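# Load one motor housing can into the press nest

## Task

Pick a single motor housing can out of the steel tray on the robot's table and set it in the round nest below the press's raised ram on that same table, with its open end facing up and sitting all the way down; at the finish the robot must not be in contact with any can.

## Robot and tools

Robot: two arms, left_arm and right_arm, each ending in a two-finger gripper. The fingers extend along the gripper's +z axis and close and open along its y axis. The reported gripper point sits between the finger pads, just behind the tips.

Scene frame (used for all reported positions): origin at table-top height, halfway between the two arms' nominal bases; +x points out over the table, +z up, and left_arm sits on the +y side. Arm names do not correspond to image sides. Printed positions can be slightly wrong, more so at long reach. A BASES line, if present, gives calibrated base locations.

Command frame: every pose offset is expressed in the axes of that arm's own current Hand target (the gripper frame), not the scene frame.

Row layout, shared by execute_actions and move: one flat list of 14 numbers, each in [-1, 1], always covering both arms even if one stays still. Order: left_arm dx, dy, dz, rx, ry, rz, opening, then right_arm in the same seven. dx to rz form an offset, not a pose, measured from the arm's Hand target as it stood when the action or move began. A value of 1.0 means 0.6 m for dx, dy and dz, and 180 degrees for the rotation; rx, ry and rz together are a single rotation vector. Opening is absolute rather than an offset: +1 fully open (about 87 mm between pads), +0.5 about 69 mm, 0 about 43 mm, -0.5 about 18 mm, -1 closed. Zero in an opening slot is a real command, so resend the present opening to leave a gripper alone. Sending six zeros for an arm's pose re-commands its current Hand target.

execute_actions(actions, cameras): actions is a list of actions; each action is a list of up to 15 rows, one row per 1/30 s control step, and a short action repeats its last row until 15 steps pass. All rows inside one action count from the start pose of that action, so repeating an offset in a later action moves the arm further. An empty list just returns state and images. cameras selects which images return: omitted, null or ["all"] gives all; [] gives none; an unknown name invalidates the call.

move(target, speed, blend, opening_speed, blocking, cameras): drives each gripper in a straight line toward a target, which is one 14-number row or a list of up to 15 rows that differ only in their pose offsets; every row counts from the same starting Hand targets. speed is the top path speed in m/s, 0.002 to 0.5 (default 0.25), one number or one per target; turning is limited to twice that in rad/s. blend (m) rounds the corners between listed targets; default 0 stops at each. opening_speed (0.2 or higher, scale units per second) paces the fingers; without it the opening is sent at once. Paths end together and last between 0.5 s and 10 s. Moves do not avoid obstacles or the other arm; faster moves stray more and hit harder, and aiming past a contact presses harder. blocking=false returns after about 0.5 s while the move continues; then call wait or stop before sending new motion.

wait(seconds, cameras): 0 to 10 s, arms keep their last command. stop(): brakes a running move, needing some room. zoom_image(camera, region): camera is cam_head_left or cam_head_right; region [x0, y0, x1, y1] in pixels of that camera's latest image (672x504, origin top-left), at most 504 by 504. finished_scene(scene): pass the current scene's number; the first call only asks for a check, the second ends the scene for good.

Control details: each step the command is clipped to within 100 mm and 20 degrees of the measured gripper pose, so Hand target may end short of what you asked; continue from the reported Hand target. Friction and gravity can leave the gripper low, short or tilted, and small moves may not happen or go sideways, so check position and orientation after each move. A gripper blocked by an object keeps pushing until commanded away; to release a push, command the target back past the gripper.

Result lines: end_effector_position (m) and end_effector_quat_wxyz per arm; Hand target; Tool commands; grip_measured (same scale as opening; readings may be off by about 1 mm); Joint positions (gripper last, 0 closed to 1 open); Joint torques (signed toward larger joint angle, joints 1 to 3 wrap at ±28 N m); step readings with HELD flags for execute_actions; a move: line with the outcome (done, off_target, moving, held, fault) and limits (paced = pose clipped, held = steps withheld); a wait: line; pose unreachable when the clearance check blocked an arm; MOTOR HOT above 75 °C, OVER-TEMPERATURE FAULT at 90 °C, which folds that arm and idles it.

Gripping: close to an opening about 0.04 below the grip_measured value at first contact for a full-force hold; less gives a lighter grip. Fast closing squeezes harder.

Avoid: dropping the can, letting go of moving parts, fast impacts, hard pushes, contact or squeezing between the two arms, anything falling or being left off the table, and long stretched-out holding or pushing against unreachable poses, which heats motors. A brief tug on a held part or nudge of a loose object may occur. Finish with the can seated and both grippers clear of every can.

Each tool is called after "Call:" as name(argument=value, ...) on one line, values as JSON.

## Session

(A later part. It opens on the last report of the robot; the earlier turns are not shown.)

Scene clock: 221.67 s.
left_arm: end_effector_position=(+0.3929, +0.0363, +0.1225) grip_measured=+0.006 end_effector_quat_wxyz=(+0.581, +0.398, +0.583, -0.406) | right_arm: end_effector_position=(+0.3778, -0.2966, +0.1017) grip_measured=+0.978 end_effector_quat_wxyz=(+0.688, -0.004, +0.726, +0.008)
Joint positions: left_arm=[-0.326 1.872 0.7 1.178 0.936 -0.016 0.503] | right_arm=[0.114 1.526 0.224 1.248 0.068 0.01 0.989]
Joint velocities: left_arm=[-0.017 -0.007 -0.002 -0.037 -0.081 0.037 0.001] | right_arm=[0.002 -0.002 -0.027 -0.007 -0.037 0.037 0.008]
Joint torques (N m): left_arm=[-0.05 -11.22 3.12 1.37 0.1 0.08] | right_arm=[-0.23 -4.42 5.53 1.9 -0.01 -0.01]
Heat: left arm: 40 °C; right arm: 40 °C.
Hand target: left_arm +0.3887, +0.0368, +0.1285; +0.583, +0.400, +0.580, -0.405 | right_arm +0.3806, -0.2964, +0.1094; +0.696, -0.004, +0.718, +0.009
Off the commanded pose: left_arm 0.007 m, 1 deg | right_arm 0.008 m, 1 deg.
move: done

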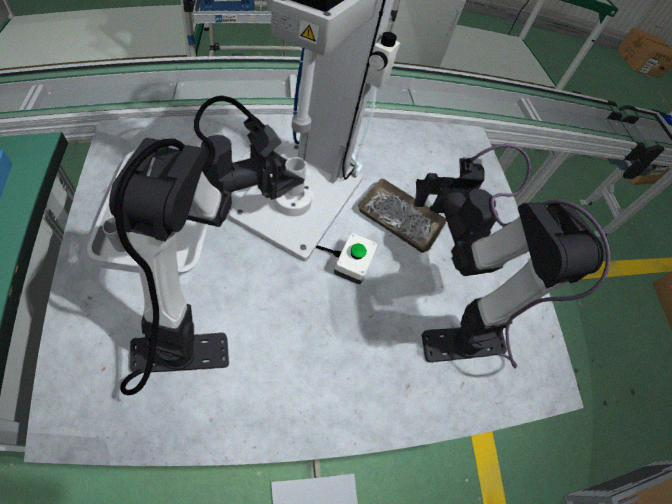

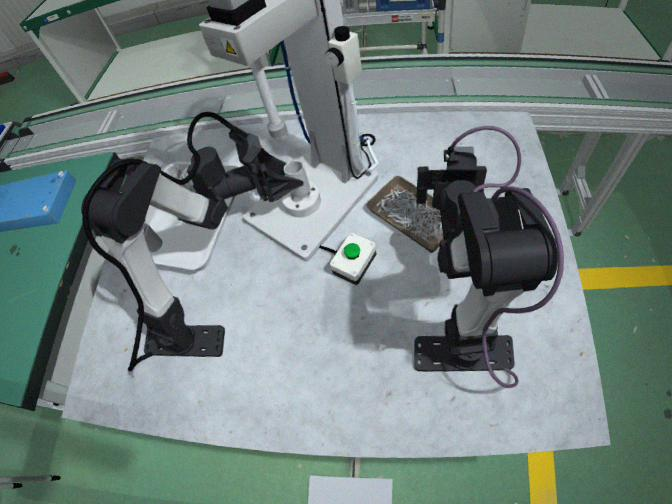

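Call:
move(target=[-0.006,-0.018,-0.007,0,0,0,-0.35,0,0,0,0,0,0,1], speed=0.04, cameras=["cam_head_left","cam_head_right"])

Call:
zoom_image(camera="cam_head_right", region=[275, 160, 325, 220])

Call:
zoom_image(camera="cam_head_left", region=[265, 160, 315, 220])

Scene clock: 226.20 s.
left_arm: end_effector_position=(+0.3804, +0.0387, +0.1189) grip_measured=+0.006 end_effector_quat_wxyz=(+0.573, +0.394, +0.592, -0.408) | right_arm: end_effector_position=(+0.3778, -0.2966, +0.1017) grip_measured=+0.978 end_effector_quat_wxyz=(+0.688, -0.004, +0.726, +0.008)
Joint positions: left_arm=[-0.33 1.836 0.65 1.168 0.928 -0.016 0.503] | right_arm=[0.114 1.526 0.224 1.248 0.068 0.01 0.989]
Joint velocities: left_arm=[0.002 -0.012 0.007 -0.037 0.037 -0.007 -0.001] | right_arm=[0.002 -0.017 0.022 -0.007 0.007 -0.022 0.008]
Joint torques (N m): left_arm=[-0.69 -11.77 3.69 1.44 0.13 0.04] | right_arm=[-0.23 -4.41 5.53 1.9 -0.01 0]
Heat: left arm: 39 °C; right arm: 40 °C.
Hand target: left_arm +0.3771, +0.0368, +0.1324; +0.583, +0.399, +0.580, -0.405 | right_arm +0.3806, -0.2964, +0.1094; +0.696, -0.004, +0.718, +0.009
Off the commanded pose: left_arm 0.014 m, 2 deg | right_arm 0.008 m, 1 deg.
move: off_target (left_arm)

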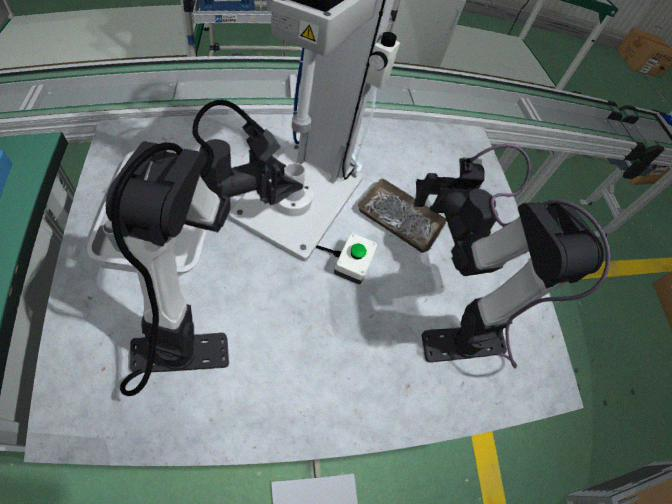

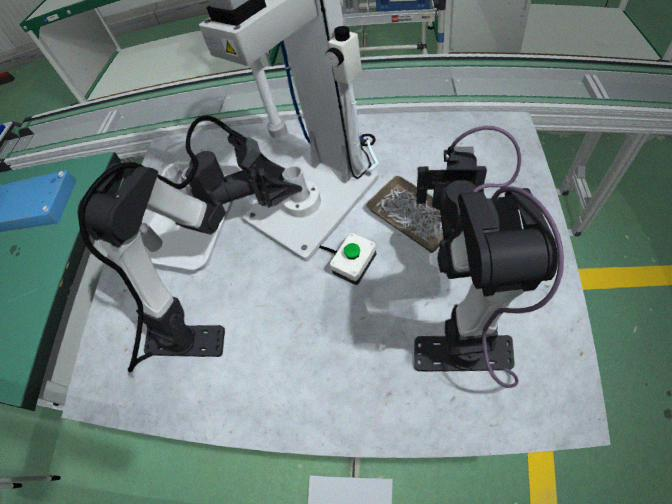

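Scaled by 8.400.

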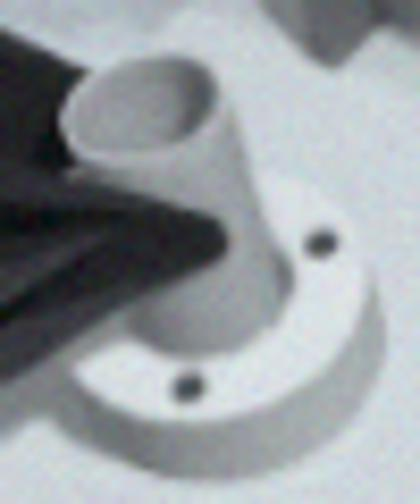

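Scaled by 8.400.

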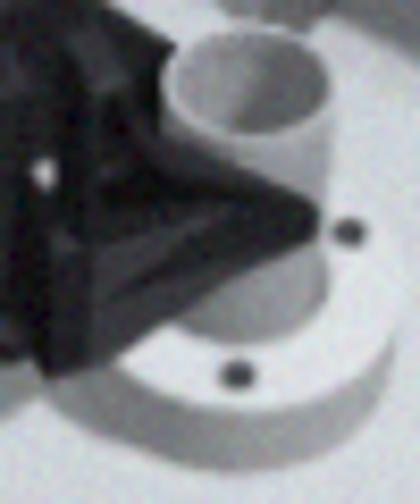

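Call:
move(target=[0.045,0.002,0.004,0,0,0,-0.35,0,0,0,0,0,0,1], speed=0.04, cameras=["cam_head_left","cam_head_right"])

Call:
zoom_image(camera="cam_head_right", region=[275, 160, 325, 220])

Call:
zoom_image(camera="cam_head_left", region=[265, 160, 315, 220])

Scene clock: 231.23 s.
left_arm: end_effector_position=(+0.3824, +0.0381, +0.1078) grip_measured=+0.006 end_effector_quat_wxyz=(+0.584, +0.395, +0.584, -0.402) | right_arm: end_effector_position=(+0.3778, -0.2966, +0.1017) grip_measured=+0.978 end_effector_quat_wxyz=(+0.688, -0.004, +0.726, +0.008)
Joint positions: left_arm=[-0.333 1.901 0.636 1.273 0.918 -0.016 0.503] | right_arm=[0.114 1.526 0.224 1.248 0.068 0.01 0.989]
Joint velocities: left_arm=[0.017 -0.012 0.007 -0.037 -0.051 0.051 -0.006] | right_arm=[0.002 0.017 -0.012 0.007 0.037 -0.007 -0.018]
Joint torques (N m): left_arm=[-0.65 -6.99 3.3 1.66 0.15 0.07] | right_arm=[-0.23 -4.42 5.53 1.9 -0.01 0]
Heat: left arm: 39 °C; right arm: 40 °C.
Hand target: left_arm +0.3789, +0.0350, +0.1051; +0.584, +0.399, +0.579, -0.405 | right_arm +0.3806, -0.2964, +0.1094; +0.696, -0.004, +0.718, +0.009
Off the commanded pose: left_arm 0.005 m, 1 deg | right_arm 0.008 m, 1 deg.
move: done

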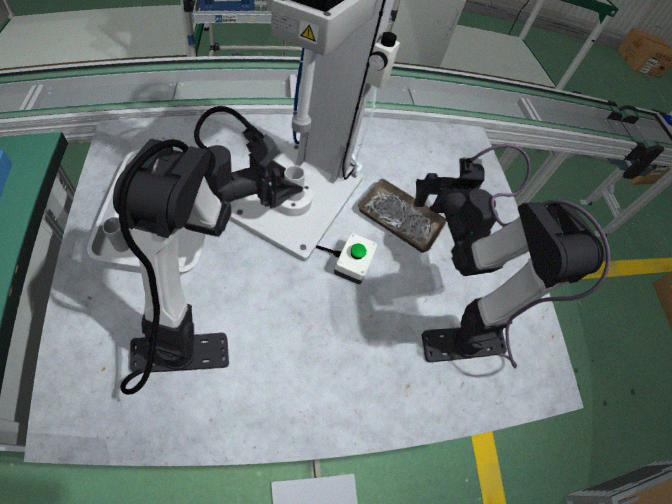

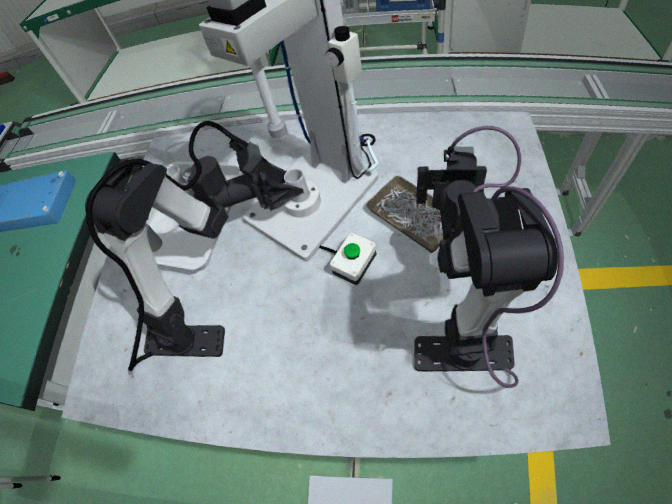

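Scaled by 8.400.

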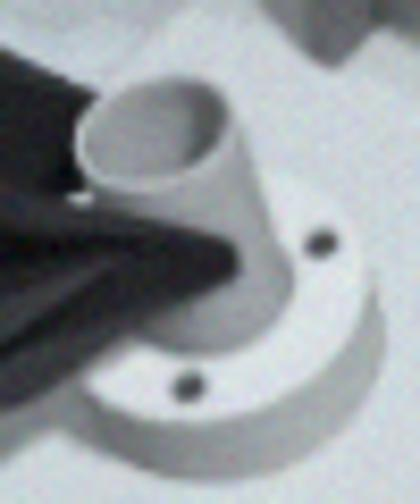

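Scaled by 8.400.

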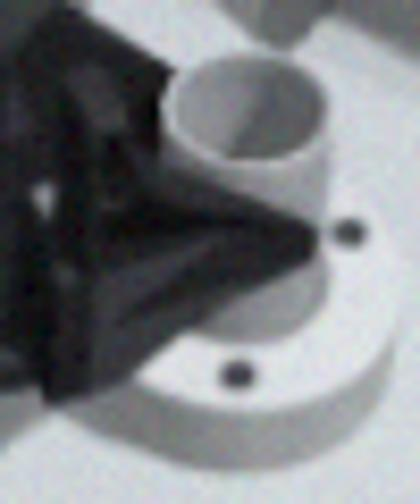

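Call:
move(target=[0.033,0,0,0,0,0,-0.35,0,0,0,0,0,0,1], speed=0.04, cameras=["cam_head_left","cam_head_right"])

Call:
zoom_image(camera="cam_head_right", region=[275, 160, 325, 220])

Call:
zoom_image(camera="cam_head_left", region=[265, 160, 315, 220])

Scene clock: 240.00 s.
left_arm: end_effector_position=(+0.3809, +0.0367, +0.0977) grip_measured=+0.006 end_effector_quat_wxyz=(+0.596, +0.405, +0.566, -0.402) | right_arm: end_effector_position=(+0.3778, -0.2966, +0.1017) grip_measured=+0.978 end_effector_quat_wxyz=(+0.688, -0.004, +0.726, +0.008)
Joint positions: left_arm=[-0.333 1.978 0.625 1.407 0.934 -0.016 0.503] | right_arm=[0.114 1.526 0.224 1.248 0.068 0.01 0.989]
Joint velocities: left_arm=[0.012 0.002 -0.002 0.022 0.051 0.037 0.006] | right_arm=[0.012 0.002 -0.017 0.007 0.007 -0.022 0.008]
Joint torques (N m): left_arm=[-0.83 -6.09 2.85 1.25 -0.03 0.07] | right_arm=[-0.23 -4.42 5.53 1.9 -0.01 0]
Heat: left arm: 38 °C; right arm: 40 °C.
Hand target: left_arm +0.3785, +0.0350, +0.0850; +0.584, +0.399, +0.580, -0.405 | right_arm +0.3806, -0.2964, +0.1094; +0.696, -0.004, +0.718, +0.009
Off the commanded pose: left_arm 0.013 m, 2 deg | right_arm 0.008 m, 1 deg.
move: off_target (left_arm)

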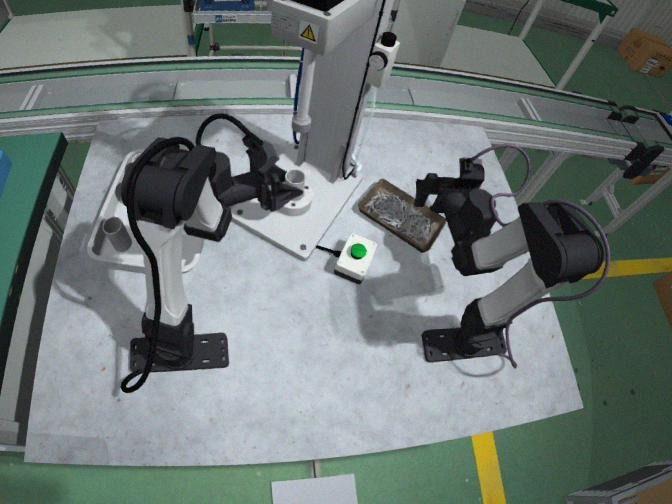

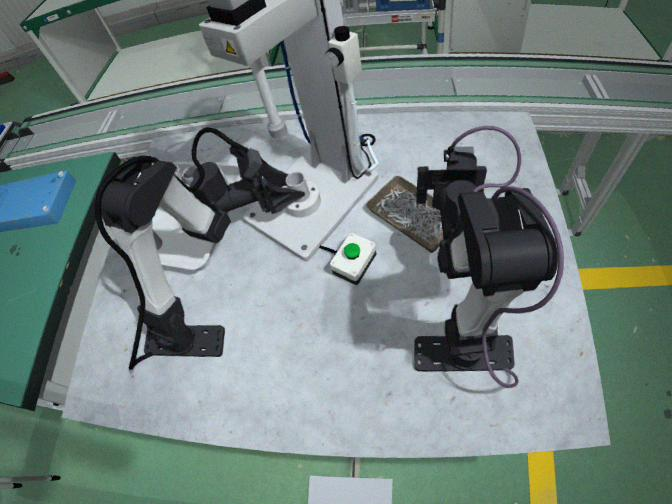

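Scaled by 8.400.

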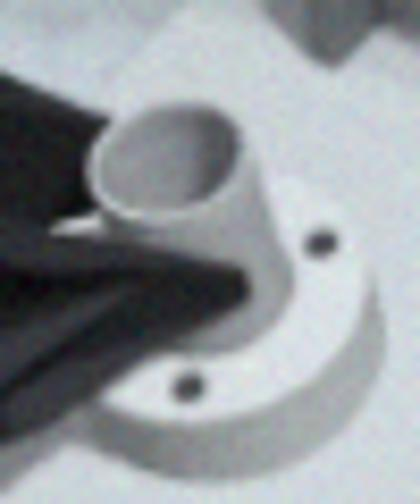

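Scaled by 8.400.

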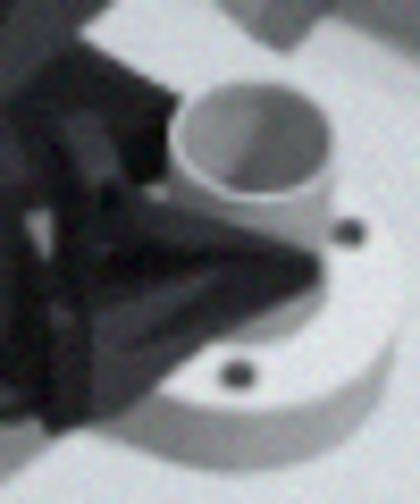

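Call:
move(target=[0.02,0,0,0,0,0,-0.35,0,0,0,0,0,0,1], speed=0.04, cameras=["cam_head_left","cam_head_right"])

Call:
zoom_image(camera="cam_head_right", region=[275, 160, 325, 220])

Call:
zoom_image(camera="cam_head_left", region=[265, 160, 315, 220])

Scene clock: 243.87 s.
left_arm: end_effector_position=(+0.3795, +0.0359, +0.0953) grip_measured=+0.006 end_effector_quat_wxyz=(+0.606, +0.411, +0.550, -0.401) | right_arm: end_effector_position=(+0.3778, -0.2966, +0.1017) grip_measured=+0.978 end_effector_quat_wxyz=(+0.688, -0.004, +0.726, +0.008)
Joint positions: left_arm=[-0.333 2.022 0.62 1.498 0.944 -0.021 0.503] | right_arm=[0.114 1.526 0.224 1.248 0.068 0.01 0.989]
Joint velocities: left_arm=[0.002 -0.007 0.007 0.037 -0.051 0.022 -0.004] | right_arm=[-0.002 -0.002 0.002 0.007 -0.022 0.037 0.003]
Joint torques (N m): left_arm=[-0.69 -5.29 2.44 0.92 -0.15 0.12] | right_arm=[-0.21 -4.41 5.53 1.9 -0.01 0]
Heat: left arm: 37 °C; right arm: 40 °C.
Hand target: left_arm +0.3784, +0.0350, +0.0729; +0.584, +0.399, +0.579, -0.405 | right_arm +0.3806, -0.2964, +0.1094; +0.696, -0.004, +0.718, +0.009
Off the commanded pose: left_arm 0.022 m, 5 deg | right_arm 0.008 m, 1 deg.
move: off_target (left_arm)

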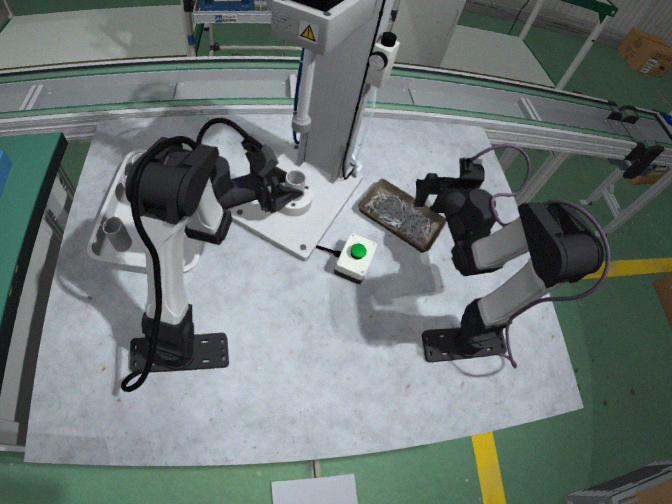

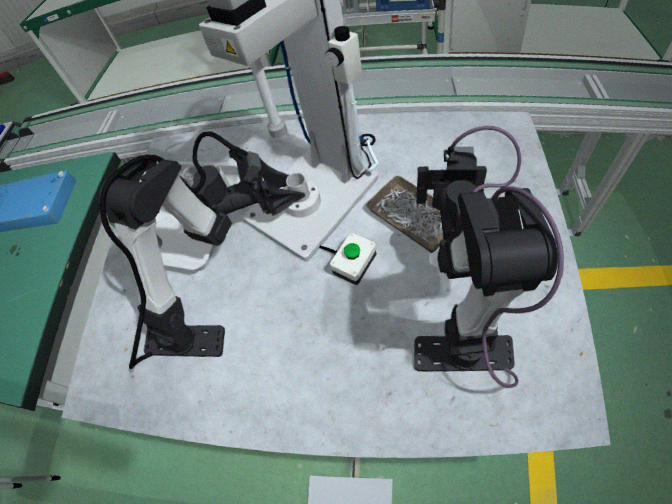

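Scaled by 8.400.

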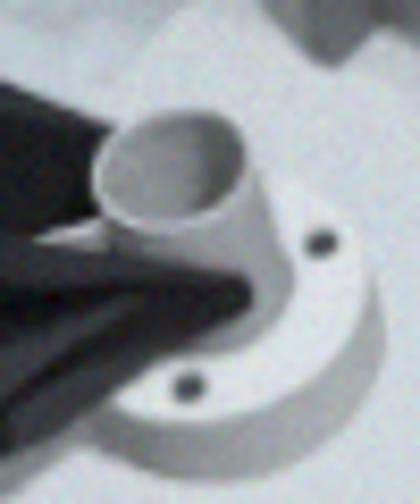

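Scaled by 8.400.

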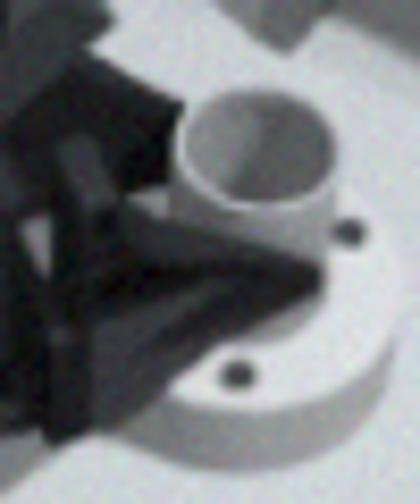

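Call:
move(target=[-0.03,0,0.0,0,-0.008,0,-0.35,0,0,0,0,0,0,1], speed=0.04, cameras=[])

Call:
move(target=[0,0,0,0,0,0,0.35,0,0,0,0,0,0,1], opening_speed=0.4)

Call:
zoom_image(camera="cam_head_right", region=[275, 160, 325, 220])

Call:
zoom_image(camera="cam_head_left", region=[265, 160, 315, 220])

Scene clock: 253.47 s.
left_arm: end_effector_position=(+0.3795, +0.0359, +0.0952) grip_measured=+0.006 end_effector_quat_wxyz=(+0.604, +0.407, +0.553, -0.404) | right_arm: end_effector_position=(+0.3778, -0.2966, +0.1017) grip_measured=+0.978 end_effector_quat_wxyz=(+0.688, -0.004, +0.726, +0.008)
Joint positions: left_arm=[-0.333 2.022 0.62 1.499 0.941 -0.034 0.503] | right_arm=[0.114 1.526 0.224 1.248 0.068 0.01 0.989]
Joint velocities: left_arm=[-0.012 -0.012 -0.012 -0.022 -0.022 0.095 -0.011] | right_arm=[-0.012 0.002 -0.002 0.022 -0.007 0.007 -0.018]
Joint torques (N m): left_arm=[-0.59 -9.65 2.91 0.93 -0.08 -0.14] | right_arm=[-0.21 -4.41 5.53 1.9 -0.01 0]
Heat: left arm: 36 °C; right arm: 40 °C.
Hand target: left_arm +0.3785, +0.0351, +0.0908; +0.591, +0.394, +0.572, -0.410 | right_arm +0.3806, -0.2964, +0.1094; +0.696, -0.004, +0.718, +0.009
Off the commanded pose: left_arm 0.005 m, 3 deg | right_arm 0.008 m, 1 deg.
move: off_target (left_arm)
No camera images: "cameras" was empty.

Scene clock: 255.43 s.
left_arm: end_effector_position=(+0.3796, +0.0366, +0.0879) grip_measured=+0.350 end_effector_quat_wxyz=(+0.592, +0.398, +0.570, -0.408) | right_arm: end_effector_position=(+0.3778, -0.2966, +0.1017) grip_measured=+0.978 end_effector_quat_wxyz=(+0.688, -0.004, +0.726, +0.008)
Joint positions: left_arm=[-0.333 2.022 0.62 1.458 0.933 -0.039 0.675] | right_arm=[0.114 1.526 0.224 1.248 0.068 0.01 0.989]
Joint velocities: left_arm=[-0.002 -0.002 -0.017 0.007 -0.051 -0.051 -0.001] | right_arm=[0.002 -0.012 0.007 -0.051 -0.066 -0.051 0.008]
Joint torques (N m): left_arm=[-0.55 -9.85 2.97 1.33 0 -0.08] | right_arm=[-0.23 -4.41 5.53 1.9 -0.01 0]
Heat: left arm: 36 °C; right arm: 40 °C.
Hand target: left_arm +0.3785, +0.0351, +0.0909; +0.591, +0.394, +0.572, -0.410 | right_arm +0.3806, -0.2964, +0.1094; +0.696, -0.004, +0.718, +0.009
Off the commanded pose: left_arm 0.003 m, 1 deg | right_arm 0.008 m, 1 deg.
move: done

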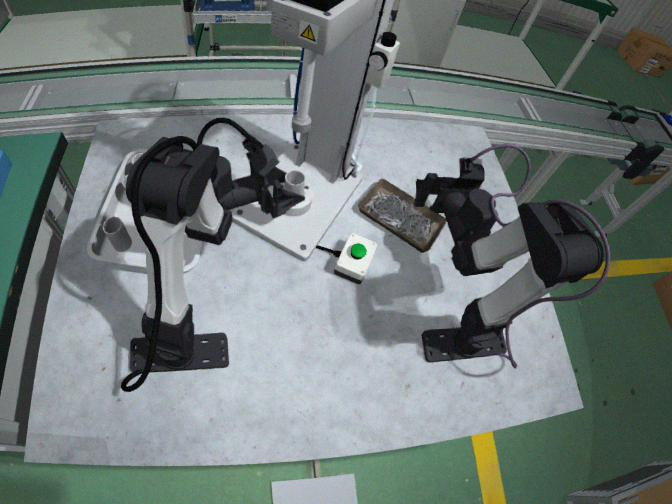

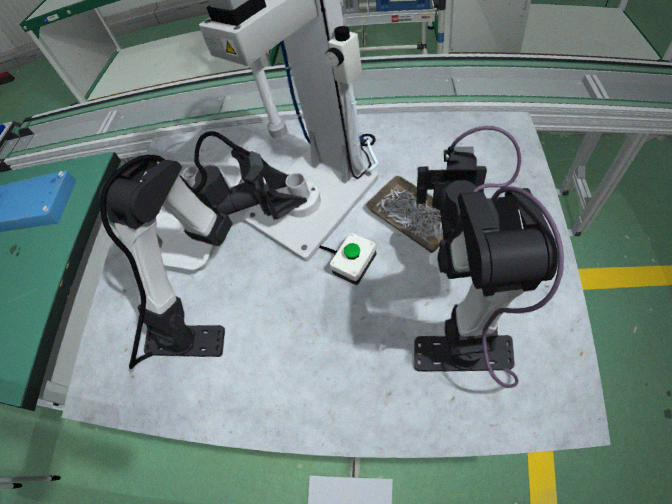

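Scaled by 8.400.

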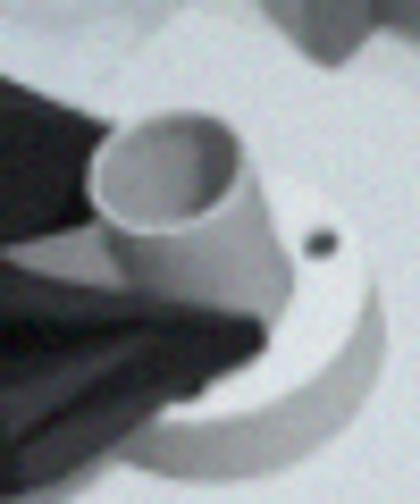

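Scaled by 8.400.

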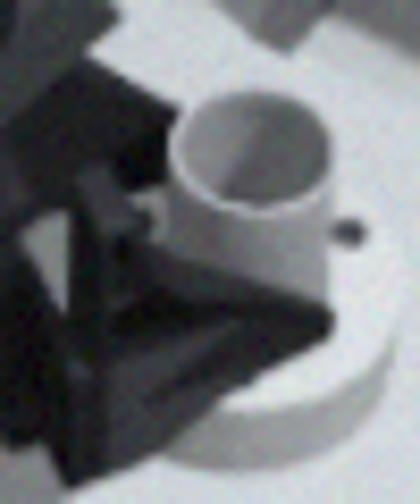

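Call:
move(target=[[-0.01,0,-0.03,0,0,0,0.35,0,0,0,0,0,0,1],[-0.03,0,-0.2,0,0,0,0.35,0,0,0,0,0,0,1]], speed=[0.05,0.12], blend=0.01)

Call:
zoom_image(camera="cam_head_right", region=[265, 160, 325, 220])

Call:
zoom_image(camera="cam_head_left", region=[260, 160, 320, 220])

Scene clock: 261.00 s.
left_arm: end_effector_position=(+0.3378, +0.1478, +0.0965) grip_measured=+0.350 end_effector_quat_wxyz=(+0.581, +0.393, +0.584, -0.408) | right_arm: end_effector_position=(+0.3778, -0.2966, +0.1017) grip_measured=+0.978 end_effector_quat_wxyz=(+0.688, -0.004, +0.726, +0.008)
Joint positions: left_arm=[0.043 1.835 0.405 1.463 1.3 -0.05 0.675] | right_arm=[0.114 1.526 0.224 1.248 0.068 0.01 0.989]
Joint velocities: left_arm=[-0.012 -0.007 -0.002 0.139 0.037 -0.022 -0.014] | right_arm=[0.002 -0.002 -0.002 -0.11 -0.007 0.022 -0.034]
Joint torques (N m): left_arm=[0.61 -9.01 2.35 1.38 0.19 -0.07] | right_arm=[-0.23 -4.42 5.55 1.9 -0.01 -0.01]
Heat: left arm: 36 °C; right arm: 40 °C.
Hand target: left_arm +0.3354, +0.1489, +0.1043; +0.588, +0.400, +0.575, -0.405 | right_arm +0.3806, -0.2964, +0.1094; +0.696, -0.004, +0.718, +0.009
Off the commanded pose: left_arm 0.009 m, 2 deg | right_arm 0.008 m, 1 deg.
move: done; blend cut to 0.0095 m at target 1

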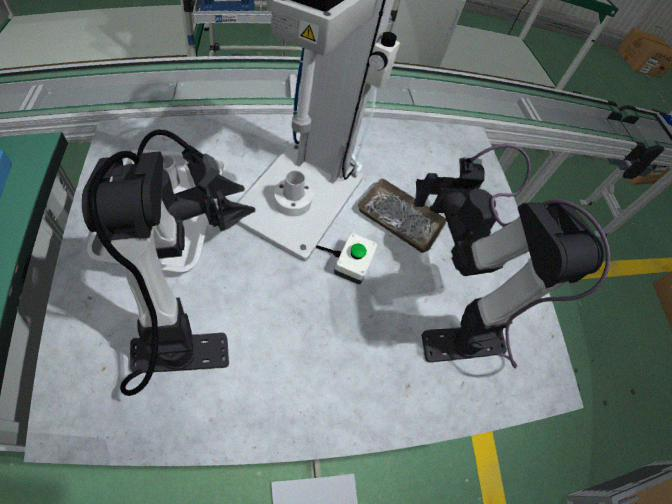

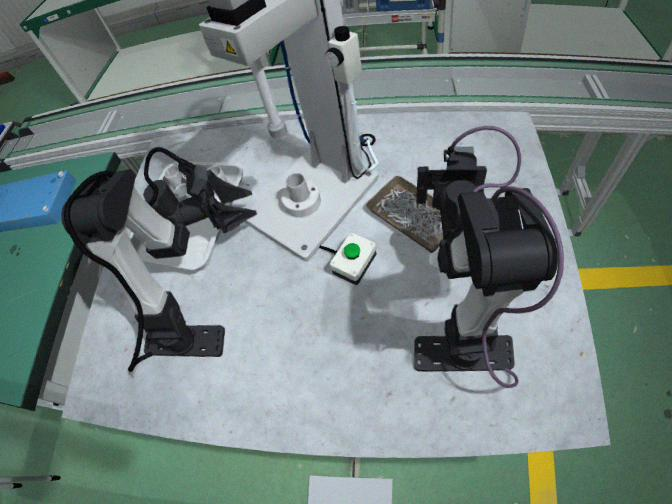

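Scaled by 8.400.

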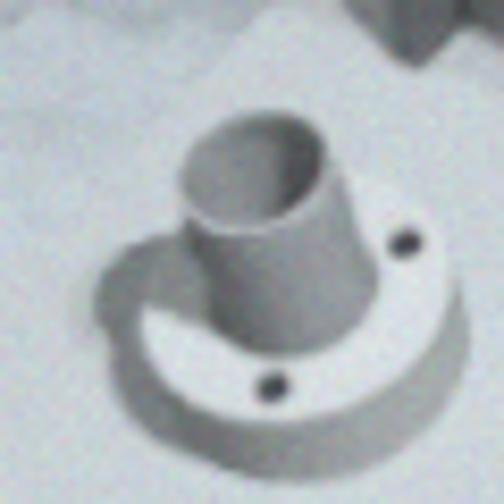

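Scaled by 8.400.

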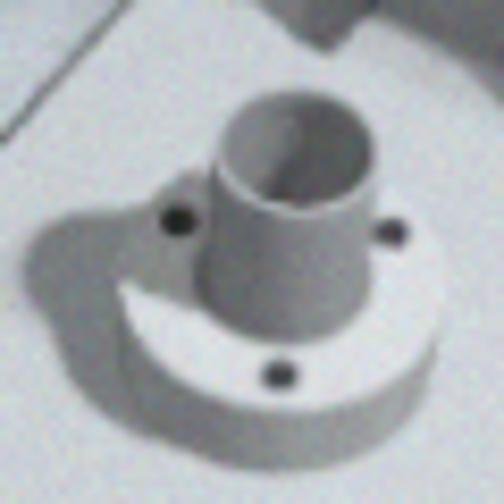

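Call:
finished_scene(scene=2)

This call ended nothing. Check each condition of the task against the scene as it is now, look again where you are not sure, and mend what is not met. Then call finished_scene again.

Call:
finished_scene(scene=2)

The scene is finished: the task was done.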